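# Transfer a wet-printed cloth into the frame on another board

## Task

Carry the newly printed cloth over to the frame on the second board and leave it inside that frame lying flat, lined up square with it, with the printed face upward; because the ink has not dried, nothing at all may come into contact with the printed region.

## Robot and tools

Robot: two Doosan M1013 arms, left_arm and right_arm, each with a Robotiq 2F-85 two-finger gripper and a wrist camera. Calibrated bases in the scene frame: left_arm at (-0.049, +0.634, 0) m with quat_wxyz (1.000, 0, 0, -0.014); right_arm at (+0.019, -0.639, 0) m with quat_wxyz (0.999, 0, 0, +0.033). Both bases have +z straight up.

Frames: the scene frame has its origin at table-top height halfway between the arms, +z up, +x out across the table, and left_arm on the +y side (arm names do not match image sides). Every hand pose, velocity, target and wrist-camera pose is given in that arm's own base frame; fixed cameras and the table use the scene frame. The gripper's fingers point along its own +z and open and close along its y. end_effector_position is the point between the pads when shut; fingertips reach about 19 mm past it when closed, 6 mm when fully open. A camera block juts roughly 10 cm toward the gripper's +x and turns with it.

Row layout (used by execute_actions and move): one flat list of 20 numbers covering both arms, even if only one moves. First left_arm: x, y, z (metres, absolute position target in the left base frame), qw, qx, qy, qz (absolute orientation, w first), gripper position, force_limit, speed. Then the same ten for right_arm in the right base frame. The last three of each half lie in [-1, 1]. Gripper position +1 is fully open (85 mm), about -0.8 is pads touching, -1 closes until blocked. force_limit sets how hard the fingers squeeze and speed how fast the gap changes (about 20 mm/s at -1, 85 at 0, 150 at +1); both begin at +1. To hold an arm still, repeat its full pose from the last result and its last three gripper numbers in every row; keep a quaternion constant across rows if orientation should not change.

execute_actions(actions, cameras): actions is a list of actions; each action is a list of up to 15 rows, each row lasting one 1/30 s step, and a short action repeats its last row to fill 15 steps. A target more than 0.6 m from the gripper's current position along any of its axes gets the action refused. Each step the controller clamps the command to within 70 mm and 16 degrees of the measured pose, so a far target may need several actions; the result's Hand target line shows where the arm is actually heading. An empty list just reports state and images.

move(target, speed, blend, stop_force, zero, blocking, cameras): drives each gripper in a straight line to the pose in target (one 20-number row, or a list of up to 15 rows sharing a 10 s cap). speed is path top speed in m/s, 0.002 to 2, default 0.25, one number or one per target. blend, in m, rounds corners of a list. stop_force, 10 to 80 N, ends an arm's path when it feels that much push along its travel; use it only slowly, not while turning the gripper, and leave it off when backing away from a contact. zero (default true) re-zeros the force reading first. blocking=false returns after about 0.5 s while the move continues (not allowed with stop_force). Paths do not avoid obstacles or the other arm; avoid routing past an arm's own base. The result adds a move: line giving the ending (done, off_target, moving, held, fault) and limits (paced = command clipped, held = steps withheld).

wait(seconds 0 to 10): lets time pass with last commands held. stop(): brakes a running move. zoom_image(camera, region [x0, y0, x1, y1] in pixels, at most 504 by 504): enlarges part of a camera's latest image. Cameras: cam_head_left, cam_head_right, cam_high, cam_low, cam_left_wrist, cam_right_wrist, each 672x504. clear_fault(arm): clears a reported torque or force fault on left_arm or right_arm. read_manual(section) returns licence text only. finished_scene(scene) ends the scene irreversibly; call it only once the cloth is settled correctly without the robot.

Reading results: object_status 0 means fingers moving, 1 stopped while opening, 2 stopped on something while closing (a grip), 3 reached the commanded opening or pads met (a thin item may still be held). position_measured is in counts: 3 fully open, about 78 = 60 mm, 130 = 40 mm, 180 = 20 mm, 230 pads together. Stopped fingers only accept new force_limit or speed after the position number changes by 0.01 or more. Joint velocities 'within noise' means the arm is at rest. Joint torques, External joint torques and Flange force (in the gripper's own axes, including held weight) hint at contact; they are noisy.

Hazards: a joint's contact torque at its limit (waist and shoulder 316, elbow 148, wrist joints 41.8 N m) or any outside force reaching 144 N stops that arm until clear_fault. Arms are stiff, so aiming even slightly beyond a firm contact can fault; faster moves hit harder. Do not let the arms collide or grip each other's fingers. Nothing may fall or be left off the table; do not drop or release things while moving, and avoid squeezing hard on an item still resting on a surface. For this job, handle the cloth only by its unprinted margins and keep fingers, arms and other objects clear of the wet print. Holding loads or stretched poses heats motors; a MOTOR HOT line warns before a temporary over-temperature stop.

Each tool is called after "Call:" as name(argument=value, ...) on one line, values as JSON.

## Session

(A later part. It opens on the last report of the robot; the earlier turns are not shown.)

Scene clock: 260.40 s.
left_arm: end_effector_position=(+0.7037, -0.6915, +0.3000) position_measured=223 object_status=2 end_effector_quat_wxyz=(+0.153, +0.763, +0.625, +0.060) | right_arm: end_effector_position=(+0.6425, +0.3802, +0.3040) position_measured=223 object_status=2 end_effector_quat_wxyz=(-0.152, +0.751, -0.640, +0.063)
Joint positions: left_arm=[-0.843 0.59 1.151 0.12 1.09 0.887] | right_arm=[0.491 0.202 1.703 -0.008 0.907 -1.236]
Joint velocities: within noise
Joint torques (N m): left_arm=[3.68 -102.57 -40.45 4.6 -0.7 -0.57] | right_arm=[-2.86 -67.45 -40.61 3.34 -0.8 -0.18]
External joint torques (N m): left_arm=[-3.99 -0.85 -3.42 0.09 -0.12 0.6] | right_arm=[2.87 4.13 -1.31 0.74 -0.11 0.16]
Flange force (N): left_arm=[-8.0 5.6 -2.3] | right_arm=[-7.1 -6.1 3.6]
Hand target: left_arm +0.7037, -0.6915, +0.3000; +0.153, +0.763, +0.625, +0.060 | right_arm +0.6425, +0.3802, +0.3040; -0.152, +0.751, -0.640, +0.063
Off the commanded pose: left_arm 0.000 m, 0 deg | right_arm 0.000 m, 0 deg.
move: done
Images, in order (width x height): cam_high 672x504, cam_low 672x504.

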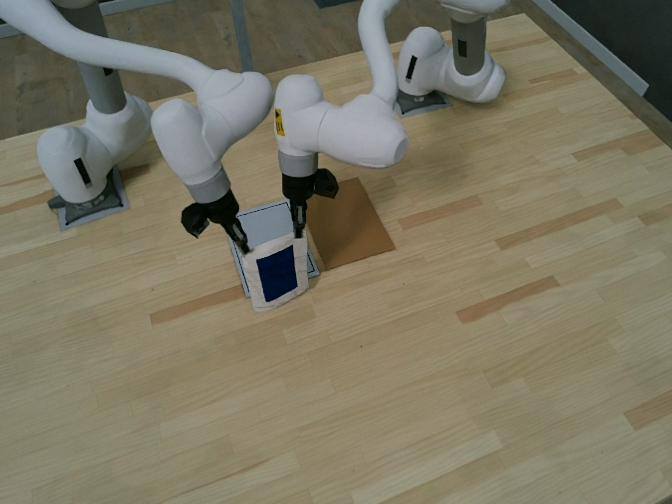

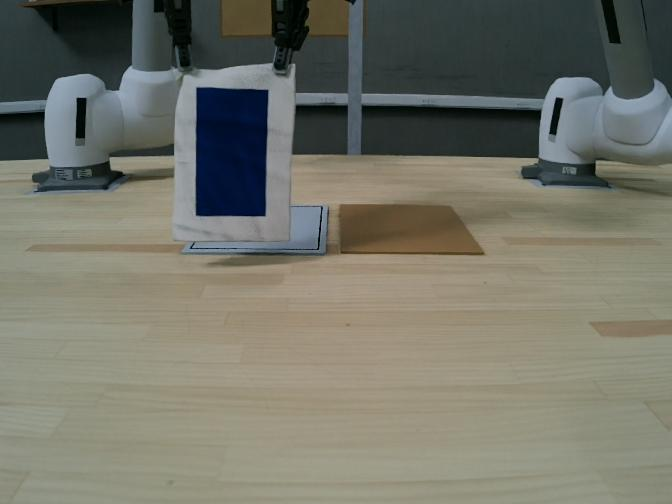

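Call:
move(target=[0.6862,-0.7120,0.296,0.1530,0.7630,0.6251,0.0603,-1,-0.7,-1,0.6233,0.3615,0.300,-0.1518,0.7509,-0.6395,0.0632,-1,-0.7,-1], speed=0.05, cameras=[])

Call:
wait(seconds=2.5, cameras=["cam_low","cam_head_left"])

Call:
move(target=[[0.6862,-0.7120,0.279,0.1530,0.7630,0.6251,0.0603,-1,-0.7,-1,0.6233,0.3615,0.283,-0.1518,0.7509,-0.6395,0.0632,-1,-0.7,-1],[0.6661,-0.7085,0.266,0.1530,0.7630,0.6251,0.0603,-1,-0.7,-1,0.6035,0.3668,0.270,-0.1518,0.7509,-0.6395,0.0632,-1,-0.7,-1],[0.6088,-0.7001,0.258,0.1530,0.7630,0.6251,0.0603,-1,-0.7,-1,0.5473,0.3806,0.262,-0.1518,0.7509,-0.6395,0.0632,-1,-0.7,-1]], speed=0.1, blend=[0.008,0.01,0], cameras=["cam_low","cam_head_left","cam_left_wrist","cam_right_wrist"])

Call:
zoom_image(camera="cam_low", region=[150, 80, 330, 260])

Call:
zoom_image(camera="cam_right_wrist", region=[300, 60, 500, 260])

Call:
zoom_image(camera="cam_head_left", region=[400, 190, 550, 320])

Scene clock: 270.33 s.
left_arm: end_effector_position=(+0.6862, -0.7120, +0.2960) position_measured=223 object_status=2 end_effector_quat_wxyz=(+0.153, +0.763, +0.625, +0.060) | right_arm: end_effector_position=(+0.6233, +0.3615, +0.3000) position_measured=223 object_status=2 end_effector_quat_wxyz=(-0.152, +0.751, -0.640, +0.063)
Joint positions: left_arm=[-0.872 0.597 1.147 0.13 1.091 0.854] | right_arm=[0.479 0.164 1.757 -0.003 0.891 -1.25]
Joint velocities: within noise
Joint torques (N m): left_arm=[3.72 -102.67 -40.75 4.58 -0.67 -0.59] | right_arm=[-2.52 -63.21 -40.16 3.38 -0.79 -0.24]
External joint torques (N m): left_arm=[-3.72 -0.98 -2.96 0.11 -0.13 0.61] | right_arm=[2.53 4.16 -1.46 0.68 -0.11 0.22]
Flange force (N): left_arm=[-6.9 4.2 -2.2] | right_arm=[-6.9 -6.5 3.6]
Hand target: left_arm +0.6862, -0.7120, +0.2960; +0.153, +0.763, +0.625, +0.060 | right_arm +0.6233, +0.3615, +0.3000; -0.152, +0.751, -0.640, +0.063
Off the commanded pose: left_arm 0.000 m, 0 deg | right_arm 0.000 m, 0 deg.
move: done
No camera images: "cameras" was empty.

Scene clock: 272.83 s.
left_arm: end_effector_position=(+0.6862, -0.7120, +0.2960) position_measured=223 object_status=2 end_effector_quat_wxyz=(+0.153, +0.763, +0.625, +0.060) | right_arm: end_effector_position=(+0.6233, +0.3615, +0.3000) position_measured=223 object_status=2 end_effector_quat_wxyz=(-0.152, +0.751, -0.640, +0.063)
Joint positions: left_arm=[-0.872 0.597 1.147 0.13 1.091 0.854] | right_arm=[0.479 0.164 1.757 -0.003 0.891 -1.25]
Joint velocities: within noise
Joint torques (N m): left_arm=[3.5 -102.82 -40.84 4.64 -0.67 -0.54] | right_arm=[-2.62 -63.48 -40.32 3.35 -0.78 -0.2]
External joint torques (N m): left_arm=[-3.75 -0.96 -2.89 0.05 -0.13 0.57] | right_arm=[2.66 4.19 -1.36 0.72 -0.12 0.18]
Flange force (N): left_arm=[-6.9 4.1 -2.2] | right_arm=[-6.9 -6.3 3.7]
Hand target: left_arm +0.6862, -0.7120, +0.2960; +0.153, +0.763, +0.625, +0.060 | right_arm +0.6233, +0.3615, +0.3000; -0.152, +0.751, -0.640, +0.063
Tool commands: left_gripper/position=-1.0 left_gripper/force_limit=-0.7 left_gripper/speed=-1.0 right_gripper/position=-1.0 right_gripper/force_limit=-0.7 right_gripper/speed=-1.0
Off the commanded pose: left_arm 0.000 m, 0 deg | right_arm 0.000 m, 0 deg.
wait: 2.50 s; at rest by 0.17 s
Images, in order (width x height): cam_head_left 672x504, cam_low 672x504.

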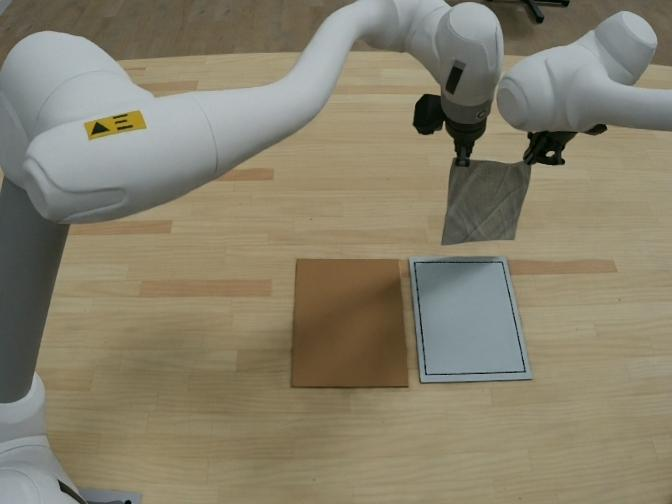

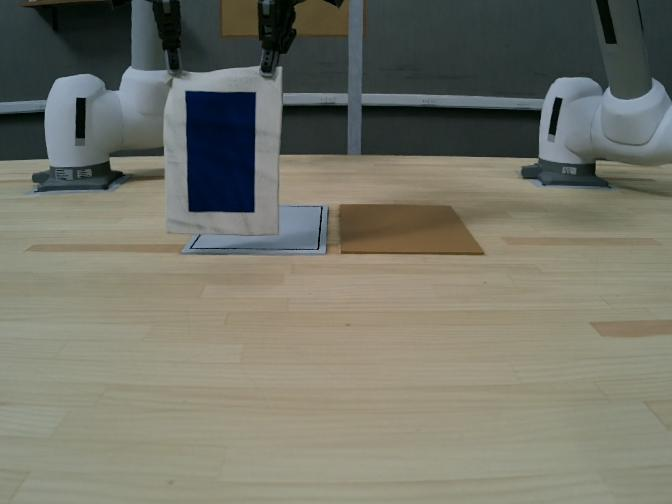

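Scene clock: 274.17 s.
left_arm: end_effector_position=(+0.6088, -0.7001, +0.2580) position_measured=223 object_status=2 end_effector_quat_wxyz=(+0.153, +0.763, +0.625, +0.060) | right_arm: end_effector_position=(+0.5473, +0.3806, +0.2620) position_measured=223 object_status=2 end_effector_quat_wxyz=(-0.152, +0.751, -0.640, +0.063)
Joint positions: left_arm=[-0.934 0.514 1.351 0.162 0.98 0.765] | right_arm=[0.57 0.106 1.897 -0.044 0.81 -1.136]
Joint velocities: within noise
Joint torques (N m): left_arm=[3.4 -94.68 -39.55 4.49 -0.66 -0.55] | right_arm=[-2.43 -55.94 -38.93 3.14 -0.77 -0.18]
External joint torques (N m): left_arm=[-3.42 -0.66 -3.13 0.11 -0.11 0.57] | right_arm=[2.42 4.35 -1.3 0.72 -0.12 0.15]
Flange force (N): left_arm=[-7.1 3.9 -2.0] | right_arm=[-7.4 -5.4 4.4]
Hand target: left_arm +0.6088, -0.7001, +0.2580; +0.153, +0.763, +0.625, +0.060 | right_arm +0.5473, +0.3806, +0.2620; -0.152, +0.751, -0.640, +0.063
Off the commanded pose: left_arm 0.000 m, 0 deg | right_arm 0.000 m, 0 deg.
move: done
camera_calibration:
cam_left_wrist: T_world_to_cam=[[0.953459, -0.17148, 0.248013, -0.748982], [-0.26054, -0.88257, 0.391395, -0.538992], [0.151772, -0.437796, -0.886171, -0.0450776], [0, 0, 0, 1]] pos_world=[0.580536, -0.623868, 0.356769]
cam_right_wrist: T_world_to_cam=[[-0.958832, -0.119894, -0.257421, 0.645494], [-0.233734, 0.84802, 0.475637, -0.309599], [0.161273, 0.516224, -0.841132, 0.0675194], [0, 0, 0, 1]] pos_world=[0.535668, 0.305082, 0.370214]
Images, in order (width x height): cam_head_left 672x504, cam_low 672x504, cam_left_wrist 672x504, cam_right_wrist 672x504.

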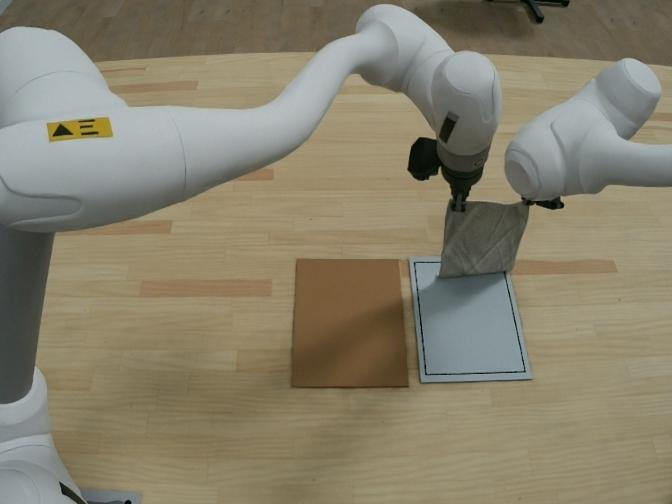

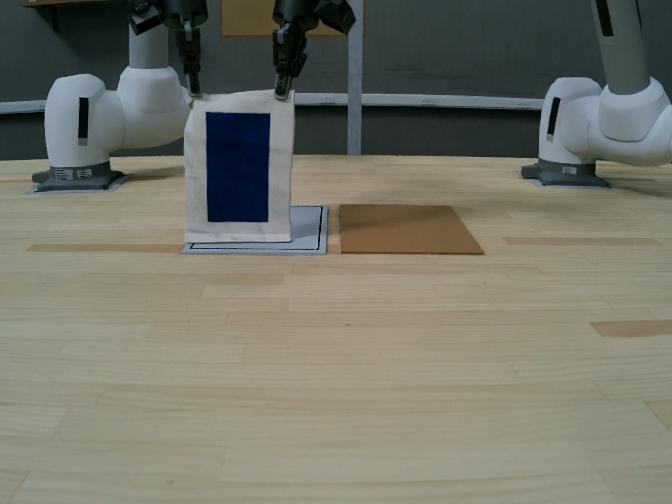

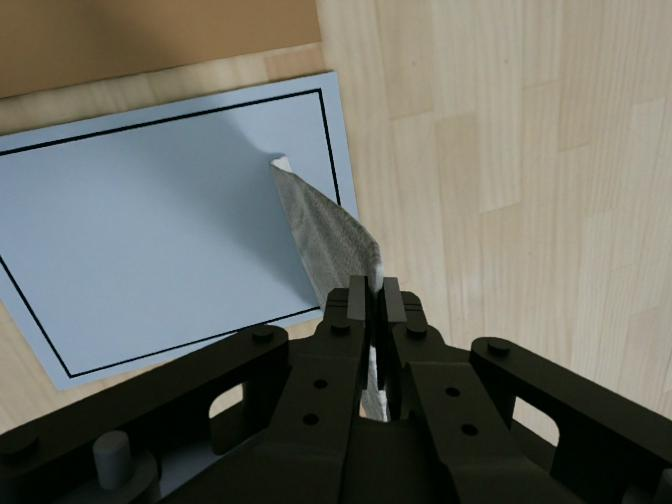

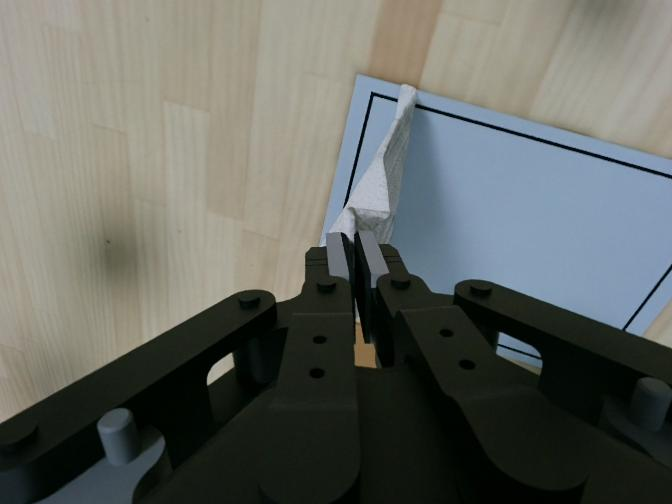

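Scaled by 2.800 from the camera's 672x504 image, which has a finer 960x720 frame.

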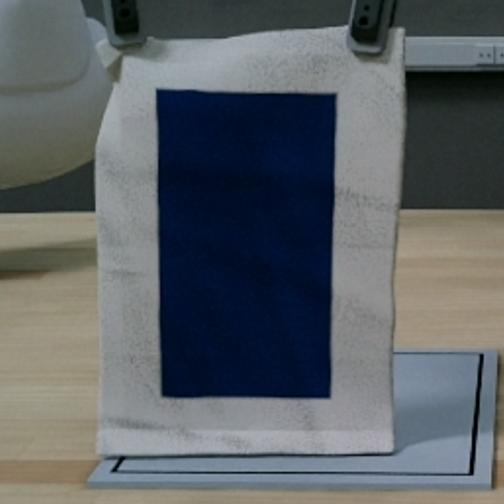

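Scaled by 2.520 from the camera's 672x504 image, which has a finer 960x720 frame.

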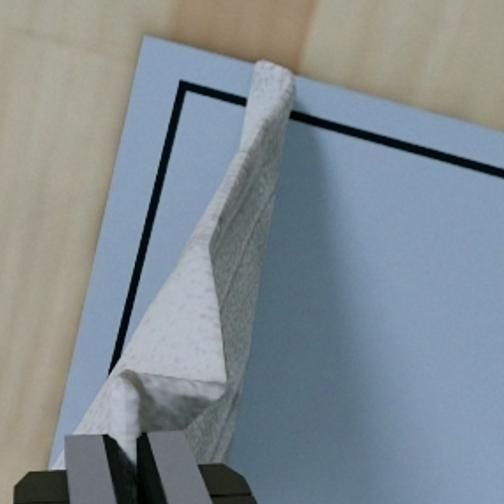

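Scaled by 3.360 from the camera's 672x504 image, which has a finer 960x720 frame.

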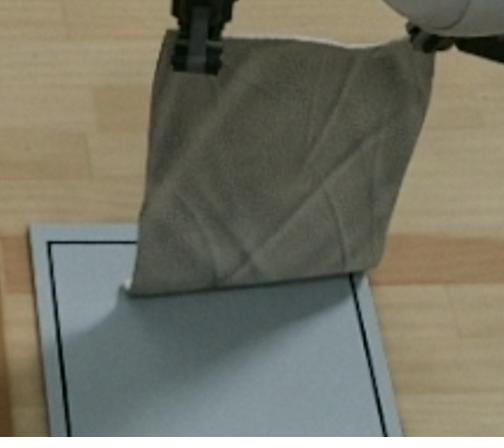

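Call:
move(target=[[0.5735,-0.6881,0.240,0.1530,0.7630,0.6251,0.0603,-1,-0.7,-1,0.5132,0.3958,0.244,-0.1518,0.7509,-0.6395,0.0632,-1,-0.7,-1],[0.5292,-0.6763,0.205,0.1530,0.7630,0.6251,0.0603,-1,-0.7,-1,0.4702,0.4117,0.209,-0.1518,0.7509,-0.6395,0.0632,-1,-0.7,-1]], speed=0.1, blend=[0.01,0], cameras=["cam_low","cam_head_left","cam_left_wrist","cam_right_wrist"])

Call:
zoom_image(camera="cam_low", region=[150, 80, 330, 260])

Call:
zoom_image(camera="cam_head_left", region=[400, 190, 550, 320])

Scene clock: 280.23 s.
left_arm: end_effector_position=(+0.5292, -0.6763, +0.2050) position_measured=223 object_status=2 end_effector_quat_wxyz=(+0.153, +0.763, +0.625, +0.060) | right_arm: end_effector_position=(+0.4702, +0.4117, +0.2091) position_measured=223 object_status=2 end_effector_quat_wxyz=(-0.152, +0.751, -0.640, +0.063)
Joint positions: left_arm=[-0.998 0.442 1.562 0.204 0.853 0.658] | right_arm=[0.698 0.088 2.024 -0.112 0.71 -0.96]
Joint velocities: within noise
Joint torques (N m): left_arm=[3.17 -85.71 -37.58 4.25 -0.57 -0.58] | right_arm=[-3.03 -51.5 -36.55 2.83 -0.75 -0.2]
External joint torques (N m): left_arm=[-3.1 -0.7 -3 0.12 -0.14 0.6] | right_arm=[3.03 4.29 -1.23 0.69 -0.1 0.18]
Flange force (N): left_arm=[-6.3 2.7 -1.9] | right_arm=[-9.2 -3.2 4.9]
Hand target: left_arm +0.5292, -0.6763, +0.2050; +0.153, +0.763, +0.625, +0.060 | right_arm +0.4702, +0.4117, +0.2090; -0.152, +0.751, -0.640, +0.063
Off the commanded pose: left_arm 0.000 m, 0 deg | right_arm 0.000 m, 0 deg.
move: done
camera_calibration:
cam_left_wrist: T_world_to_cam=[[0.953434, -0.171565, 0.248049, -0.655815], [-0.260631, -0.882553, 0.391371, -0.517945], [0.151771, -0.437796, -0.886172, -0.0695282], [0, 0, 0, 1]] pos_world=[0.500836, -0.600068, 0.303769]
cam_right_wrist: T_world_to_cam=[[-0.958794, -0.119885, -0.257567, 0.561705], [-0.23382, 0.847955, 0.47571, -0.328795], [0.161375, 0.516333, -0.841046, 0.0192923], [0, 0, 0, 1]] pos_world=[0.458568, 0.336182, 0.317314]
Images, in order (width x height): cam_head_left 672x504, cam_low 672x504, cam_left_wrist 672x504, cam_right_wrist 672x504.

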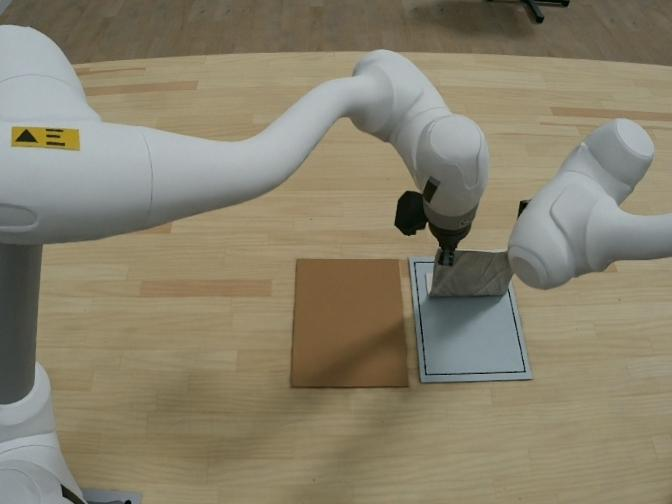

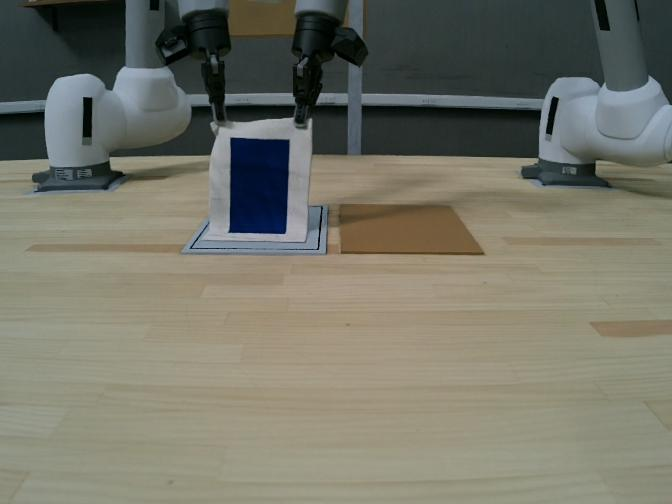

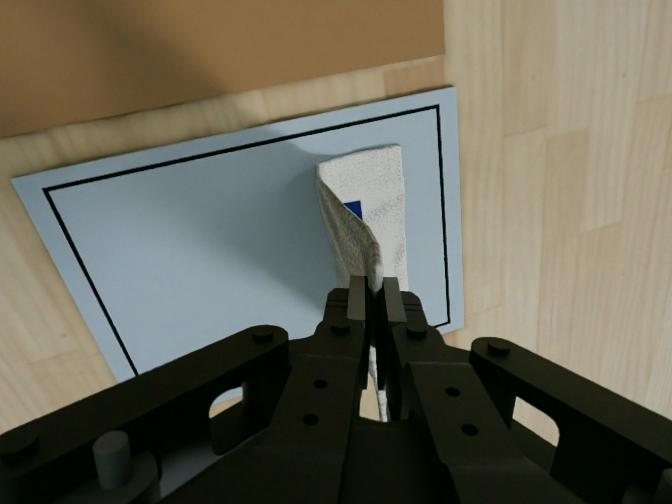

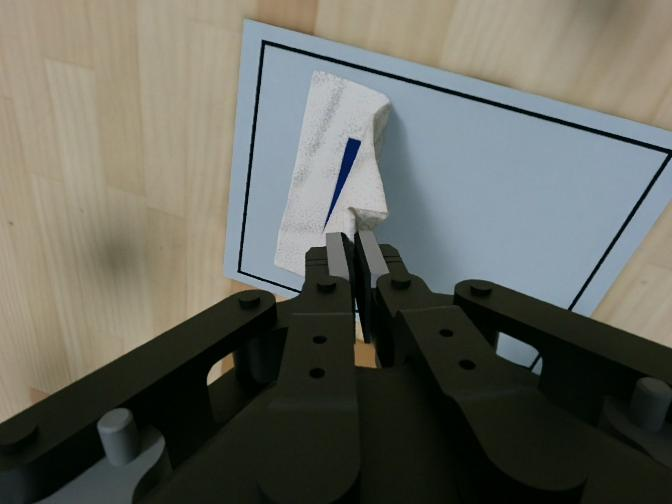

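Scaled by 2.800 from the camera's 672x504 image, which has a finer 960x720 frame.

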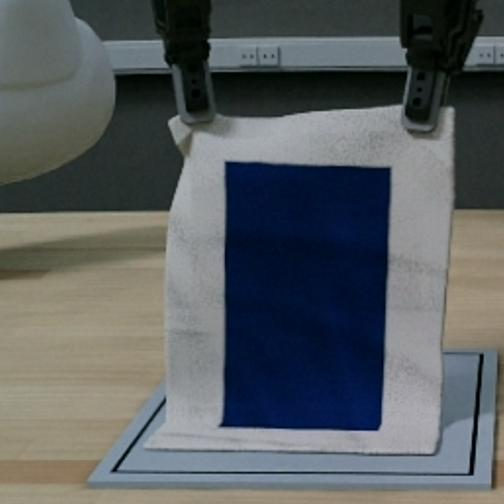

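Scaled by 3.360 from the camera's 672x504 image, which has a finer 960x720 frame.

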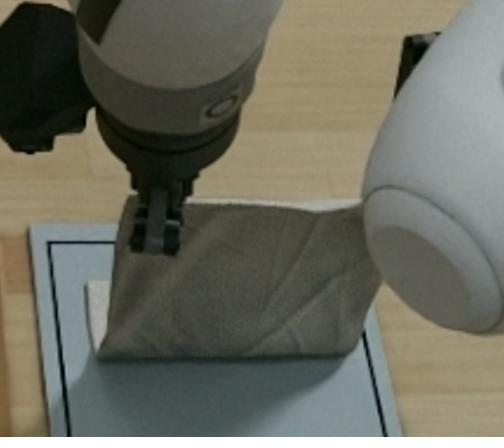

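Call:
move(target=[[0.5292,-0.6763,0.29,0.1530,0.7630,0.6251,0.0603,-1,-0.7,-1,0.4702,0.4117,0.294,-0.1518,0.7509,-0.6395,0.0632,-1,-0.7,-1],[0.7001,-0.7070,0.300,0.1530,0.7630,0.6251,0.0603,-1,-0.7,-1,0.6376,0.3655,0.304,-0.1518,0.7509,-0.6395,0.0632,-1,-0.7,-1],[0.7001,-0.7070,0.295,0.1530,0.7630,0.6251,0.0603,-1,-0.7,-1,0.6376,0.3655,0.299,-0.1518,0.7509,-0.6395,0.0632,-1,-0.7,-1]], speed=[0.12,0.1,0.05], blend=[0.02,0.003,0], cameras=[])

Call:
wait(seconds=3, cameras=["cam_low","cam_head_left"])

Scene clock: 286.47 s.
left_arm: end_effector_position=(+0.7001, -0.7070, +0.2950) position_measured=223 object_status=2 end_effector_quat_wxyz=(+0.153, +0.763, +0.625, +0.060) | right_arm: end_effector_position=(+0.6376, +0.3655, +0.2990) position_measured=223 object_status=2 end_effector_quat_wxyz=(-0.152, +0.751, -0.640, +0.063)
Joint positions: left_arm=[-0.857 0.607 1.132 0.125 1.093 0.872] | right_arm=[0.474 0.186 1.731 -0.001 0.894 -1.256]
Joint velocities: within noise
Joint torques (N m): left_arm=[3.56 -103.77 -40.92 4.59 -0.72 -0.75] | right_arm=[-2.7 -65.65 -40.17 3.38 -0.87 -0.2]
External joint torques (N m): left_arm=[-3.68 -0.85 -2.84 0.1 -0.09 0.77] | right_arm=[2.59 4.62 -1.51 0.69 -0.05 0.18]
Flange force (N): left_arm=[-6.7 4.5 -2.1] | right_arm=[-7.1 -7.3 4.0]
Hand target: left_arm +0.7001, -0.7070, +0.2950; +0.153, +0.763, +0.625, +0.060 | right_arm +0.6376, +0.3655, +0.2990; -0.152, +0.751, -0.640, +0.063
Off the commanded pose: left_arm 0.000 m, 0 deg | right_arm 0.000 m, 0 deg.
move: done; blend cut to 0.0025 m at target 2
No camera images: "cameras" was empty.

Scene clock: 289.47 s.
left_arm: end_effector_position=(+0.7001, -0.7070, +0.2950) position_measured=223 object_status=2 end_effector_quat_wxyz=(+0.153, +0.763, +0.625, +0.060) | right_arm: end_effector_position=(+0.6376, +0.3655, +0.2990) position_measured=223 object_status=2 end_effector_quat_wxyz=(-0.152, +0.751, -0.640, +0.063)
Joint positions: left_arm=[-0.857 0.607 1.132 0.125 1.093 0.872] | right_arm=[0.474 0.186 1.731 -0.001 0.894 -1.256]
Joint velocities: within noise
Joint torques (N m): left_arm=[3.4 -103.64 -40.86 4.61 -0.68 -0.53] | right_arm=[-2.78 -65.78 -40.28 3.4 -0.78 -0.18]
External joint torques (N m): left_arm=[-3.3 -0.53 -2.74 0.06 -0.13 0.56] | right_arm=[2.68 4.47 -1.38 0.67 -0.12 0.15]
Flange force (N): left_arm=[-6.6 4.6 -1.7] | right_arm=[-7.0 -6.8 4.0]
Hand target: left_arm +0.7001, -0.7070, +0.2950; +0.153, +0.763, +0.625, +0.060 | right_arm +0.6376, +0.3655, +0.2990; -0.152, +0.751, -0.640, +0.063
Tool commands: left_gripper/position=-1.0 left_gripper/force_limit=-0.7 left_gripper/speed=-1.0 right_gripper/position=-1.0 right_gripper/force_limit=-0.7 right_gripper/speed=-1.0
Off the commanded pose: left_arm 0.000 m, 0 deg | right_arm 0.000 m, 0 deg.
wait: 3.00 s; at rest by 0.17 s
Images, in order (width x height): cam_head_left 672x504, cam_low 672x504.

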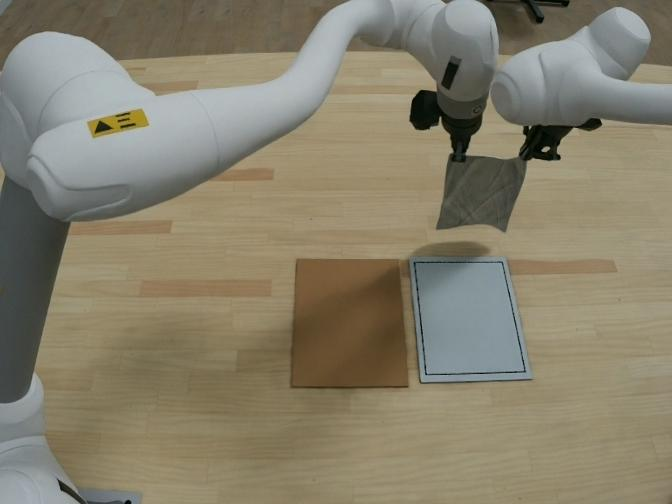

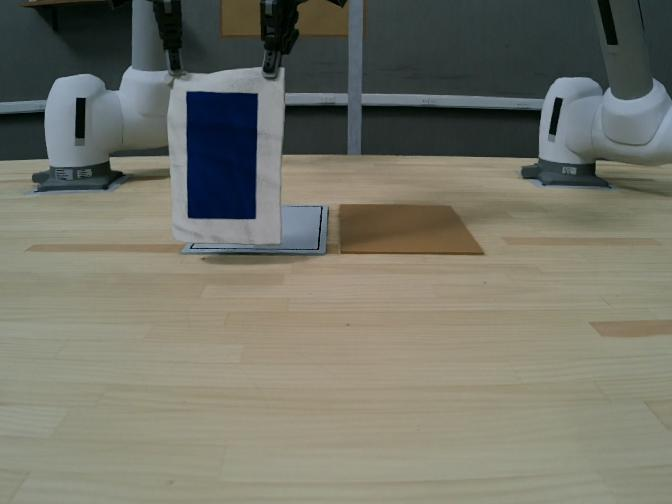

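Call:
wait(seconds=2.5, cameras=["cam_low","cam_head_left"])

Call:
move(target=[[0.7001,-0.7070,0.279,0.1530,0.7630,0.6251,0.0603,-1,-0.7,-1,0.6376,0.3655,0.283,-0.1518,0.7509,-0.6395,0.0632,-1,-0.7,-1],[0.6791,-0.7081,0.266,0.1530,0.7630,0.6251,0.0603,-1,-0.7,-1,0.6165,0.3659,0.270,-0.1518,0.7509,-0.6395,0.0632,-1,-0.7,-1],[0.6218,-0.6997,0.258,0.1530,0.7630,0.6251,0.0603,-1,-0.7,-1,0.5603,0.3797,0.262,-0.1518,0.7509,-0.6395,0.0632,-1,-0.7,-1]], speed=0.1, blend=[0.008,0.01,0], cameras=["cam_low","cam_head_left","cam_left_wrist","cam_right_wrist"])

Call:
zoom_image(camera="cam_low", region=[150, 80, 330, 260])

Call:
zoom_image(camera="cam_right_wrist", region=[300, 60, 500, 260])

Call:
zoom_image(camera="cam_head_left", region=[400, 190, 550, 320])

Scene clock: 294.60 s.
left_arm: end_effector_position=(+0.7001, -0.7070, +0.2950) position_measured=223 object_status=2 end_effector_quat_wxyz=(+0.153, +0.763, +0.625, +0.060) | right_arm: end_effector_position=(+0.6376, +0.3655, +0.2990) position_measured=223 object_status=2 end_effector_quat_wxyz=(-0.152, +0.751, -0.640, +0.063)
Joint positions: left_arm=[-0.857 0.607 1.132 0.125 1.093 0.872] | right_arm=[0.474 0.186 1.731 -0.001 0.894 -1.256]
Joint velocities: within noise
Joint torques (N m): left_arm=[3.42 -103.85 -40.92 4.57 -0.7 -0.54] | right_arm=[-2.73 -65.86 -40.35 3.34 -0.79 -0.21]
External joint torques (N m): left_arm=[-3.36 -0.51 -2.72 0.11 -0.11 0.57] | right_arm=[2.71 4.31 -1.36 0.74 -0.11 0.19]
Flange force (N): left_arm=[-6.7 4.6 -1.7] | right_arm=[-6.9 -6.5 3.8]
Hand target: left_arm +0.7001, -0.7070, +0.2950; +0.153, +0.763, +0.625, +0.060 | right_arm +0.6376, +0.3655, +0.2990; -0.152, +0.751, -0.640, +0.063
Tool commands: left_gripper/position=-1.0 left_gripper/force_limit=-0.7 left_gripper/speed=-1.0 right_gripper/position=-1.0 right_gripper/force_limit=-0.7 right_gripper/speed=-1.0
Off the commanded pose: left_arm 0.000 m, 0 deg | right_arm 0.000 m, 0 deg.
wait: 2.50 s; at rest from the start
Images, in order (width x height): cam_head_left 672x504, cam_low 672x504.

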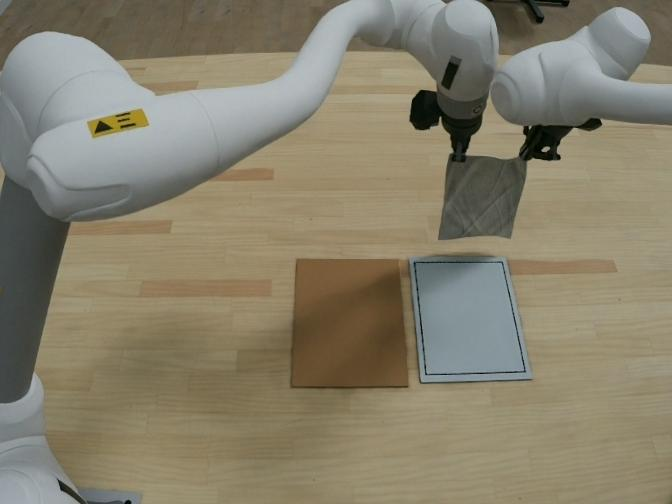

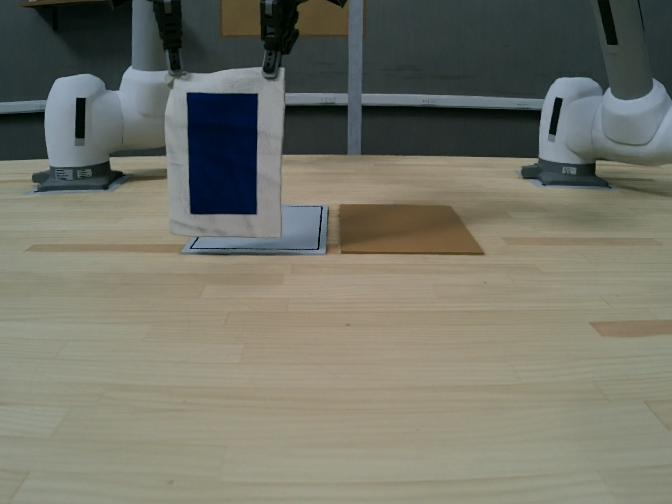

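Scene clock: 295.90 s.
left_arm: end_effector_position=(+0.6218, -0.6997, +0.2580) position_measured=223 object_status=2 end_effector_quat_wxyz=(+0.153, +0.763, +0.625, +0.060) | right_arm: end_effector_position=(+0.5603, +0.3797, +0.2620) position_measured=223 object_status=2 end_effector_quat_wxyz=(-0.152, +0.751, -0.640, +0.063)
Joint positions: left_arm=[-0.921 0.526 1.331 0.157 0.986 0.781] | right_arm=[0.556 0.121 1.88 -0.038 0.812 -1.153]
Joint velocities: within noise
Joint torques (N m): left_arm=[3.54 -95.5 -39.93 4.5 -0.65 -0.56] | right_arm=[-2.37 -57.3 -39.01 3.16 -0.8 -0.23]
External joint torques (N m): left_arm=[-3.67 -0.34 -2.61 0.08 -0.12 0.58] | right_arm=[2.18 4.22 -1.33 0.71 -0.1 0.21]
Flange force (N): left_arm=[-6.7 3.1 -1.5] | right_arm=[-6.9 -5.6 4.3]
Hand target: left_arm +0.6218, -0.6997, +0.2580; +0.153, +0.763, +0.625, +0.060 | right_arm +0.5603, +0.3797, +0.2620; -0.152, +0.751, -0.640, +0.063
Off the commanded pose: left_arm 0.000 m, 0 deg | right_arm 0.000 m, 0 deg.
move: done
camera_calibration:
cam_left_wrist: T_world_to_cam=[[0.953459, -0.17148, 0.248013, -0.761308], [-0.26054, -0.88257, 0.391395, -0.535252], [0.151772, -0.437796, -0.886171, -0.0468756], [0, 0, 0, 1]] pos_world=[0.593536, -0.623468, 0.356769]
cam_right_wrist: T_world_to_cam=[[-0.958835, -0.119884, -0.257416, 0.657847], [-0.233722, 0.848022, 0.47564, -0.305806], [0.161273, 0.516224, -0.841132, 0.0658875], [0, 0, 0, 1]] pos_world=[0.548668, 0.304182, 0.370214]
Images, in order (width x height): cam_head_left 672x504, cam_low 672x504, cam_left_wrist 672x504, cam_right_wrist 672x504.

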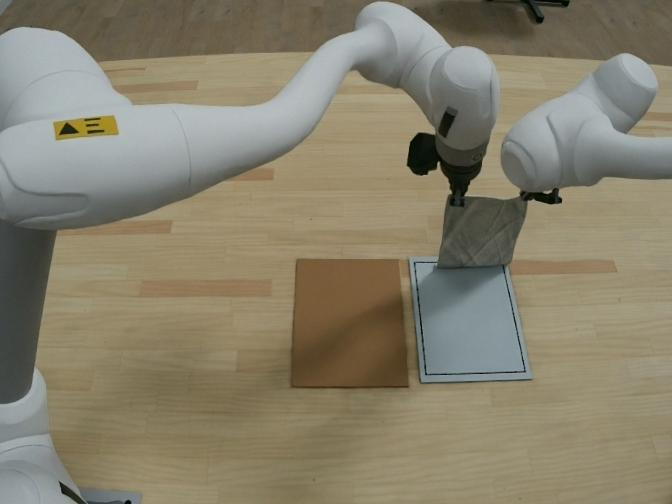

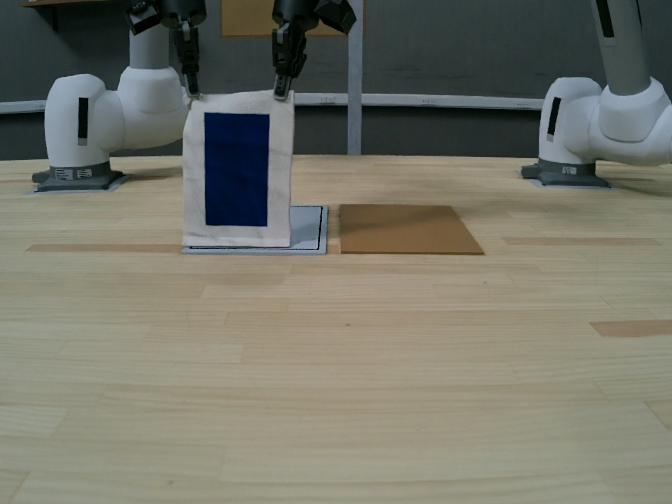

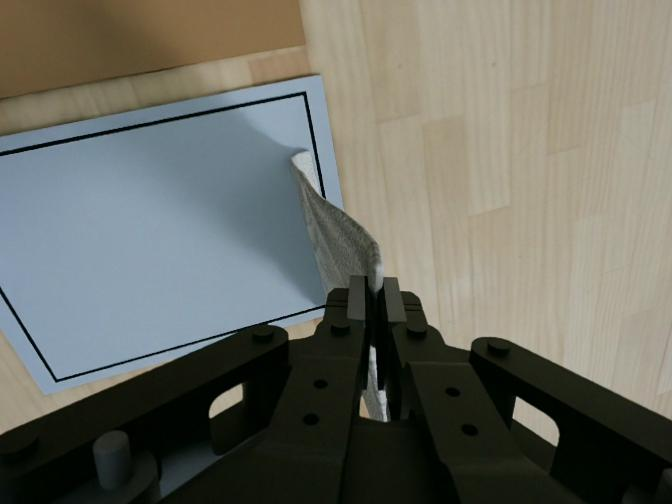

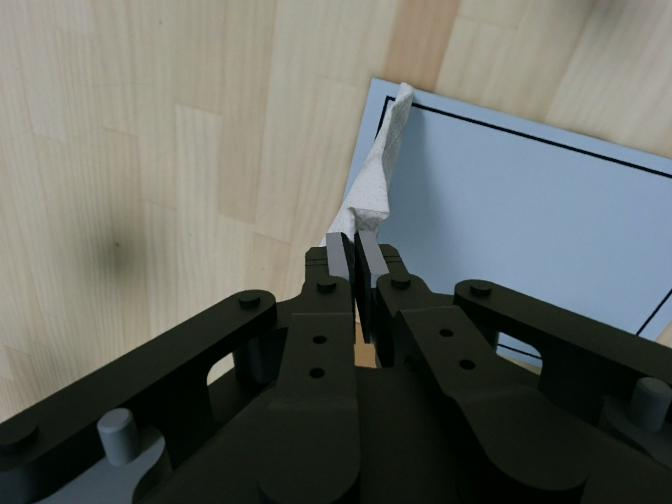

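Scaled by 2.800 from the camera's 672x504 image, which has a finer 960x720 frame.

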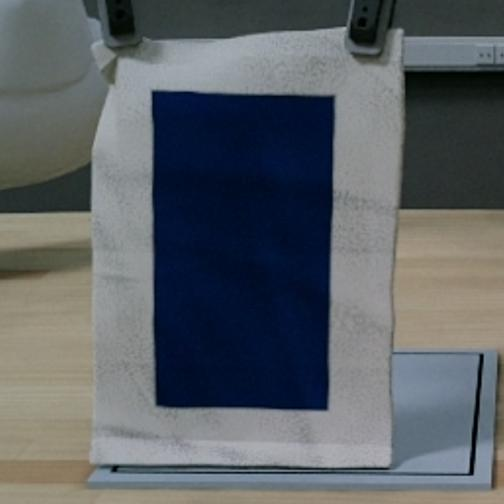

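Scaled by 2.520 from the camera's 672x504 image, which has a finer 960x720 frame.

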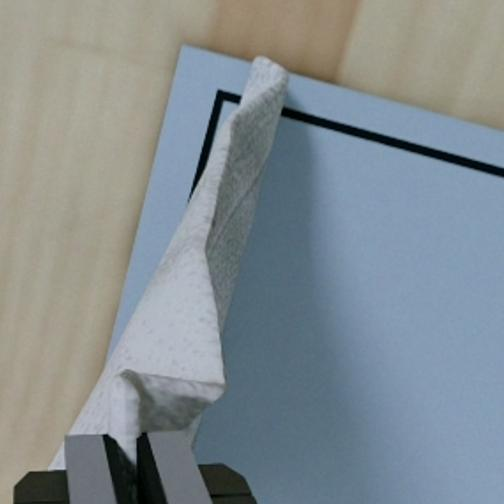

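Scaled by 3.360 from the camera's 672x504 image, which has a finer 960x720 frame.

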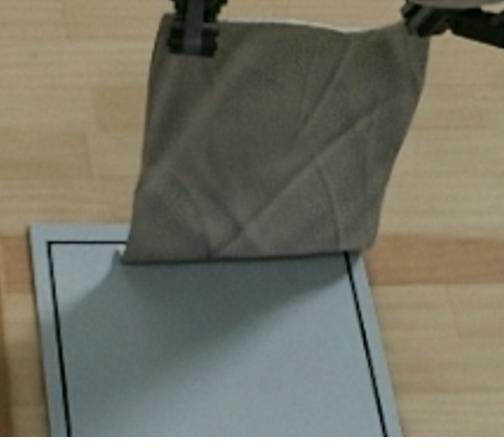

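Call:
move(target=[[0.5865,-0.6877,0.240,0.1530,0.7630,0.6251,0.0603,-1,-0.7,-1,0.5262,0.3949,0.244,-0.1518,0.7509,-0.6395,0.0632,-1,-0.7,-1],[0.5422,-0.6759,0.205,0.1530,0.7630,0.6251,0.0603,-1,-0.7,-1,0.4832,0.4108,0.209,-0.1518,0.7509,-0.6395,0.0632,-1,-0.7,-1]], speed=0.1, blend=[0.01,0], cameras=["cam_low","cam_head_left","cam_left_wrist","cam_right_wrist"])

Call:
zoom_image(camera="cam_low", region=[150, 80, 330, 260])

Call:
zoom_image(camera="cam_head_left", region=[400, 190, 550, 320])

Scene clock: 299.53 s.
left_arm: end_effector_position=(+0.5422, -0.6759, +0.2050) position_measured=223 object_status=2 end_effector_quat_wxyz=(+0.153, +0.763, +0.625, +0.060) | right_arm: end_effector_position=(+0.4832, +0.4108, +0.2091) position_measured=223 object_status=2 end_effector_quat_wxyz=(-0.152, +0.751, -0.640, +0.063)
Joint positions: left_arm=[-0.984 0.453 1.546 0.198 0.856 0.676] | right_arm=[0.681 0.102 2.009 -0.104 0.71 -0.982]
Joint velocities: within noise
Joint torques (N m): left_arm=[3.38 -86.64 -37.49 4.29 -0.59 -0.55] | right_arm=[-2.67 -52.95 -36.57 2.88 -0.75 -0.23]
External joint torques (N m): left_arm=[-3.44 -0.71 -3.16 0.08 -0.13 0.58] | right_arm=[2.65 4.12 -1.38 0.67 -0.11 0.2]
Flange force (N): left_arm=[-6.9 2.8 -2.0] | right_arm=[-8.6 -3.7 4.7]
Hand target: left_arm +0.5422, -0.6759, +0.2050; +0.153, +0.763, +0.625, +0.060 | right_arm +0.4832, +0.4108, +0.2090; -0.152, +0.751, -0.640, +0.063
Off the commanded pose: left_arm 0.000 m, 0 deg | right_arm 0.000 m, 0 deg.
move: done
camera_calibration:
cam_left_wrist: T_world_to_cam=[[0.953434, -0.171565, 0.248049, -0.668141], [-0.260631, -0.882553, 0.391371, -0.514203], [0.151771, -0.437796, -0.886172, -0.0713261], [0, 0, 0, 1]] pos_world=[0.513836, -0.599668, 0.303769]
cam_right_wrist: T_world_to_cam=[[-0.958832, -0.119853, -0.257441, 0.574029], [-0.23373, 0.847955, 0.475754, -0.325048], [0.161278, 0.516341, -0.84106, 0.0177064], [0, 0, 0, 1]] pos_world=[0.471568, 0.335282, 0.317314]
Images, in order (width x height): cam_head_left 672x504, cam_low 672x504, cam_left_wrist 672x504, cam_right_wrist 672x504.

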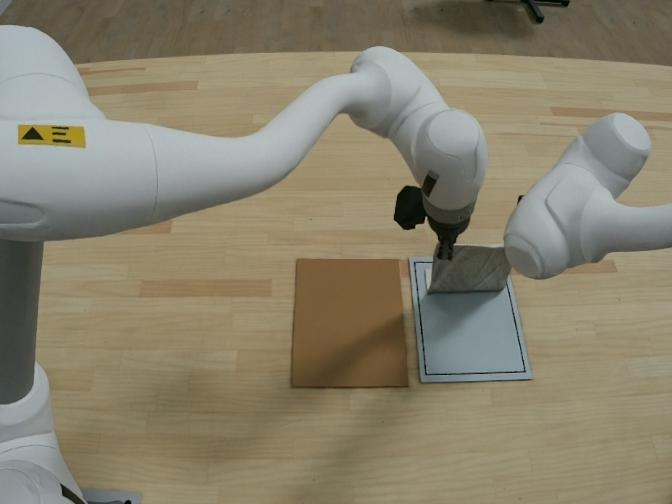

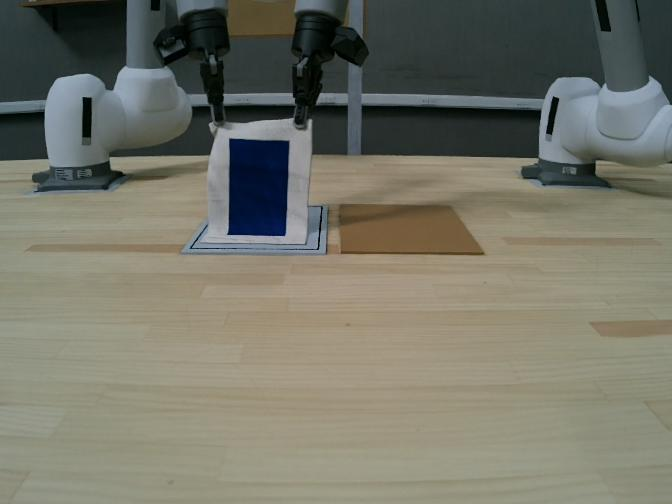

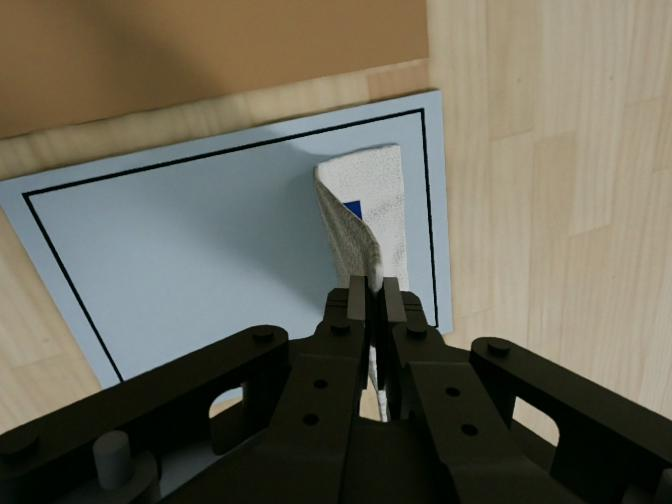

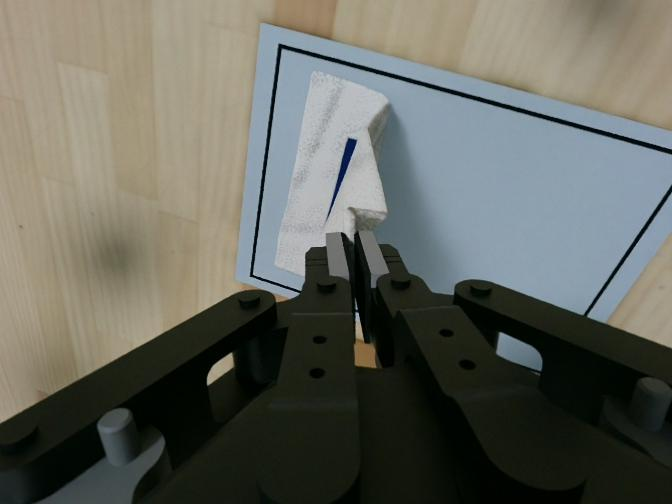

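Scaled by 2.800 from the camera's 672x504 image, which has a finer 960x720 frame.

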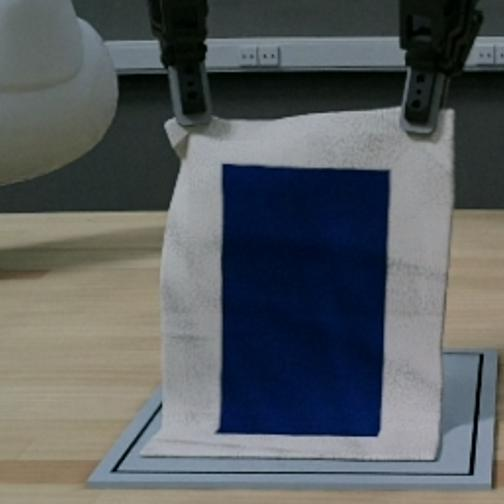

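Scaled by 3.360 from the camera's 672x504 image, which has a finer 960x720 frame.

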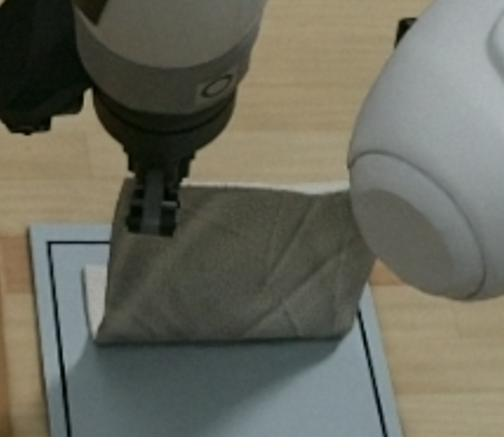

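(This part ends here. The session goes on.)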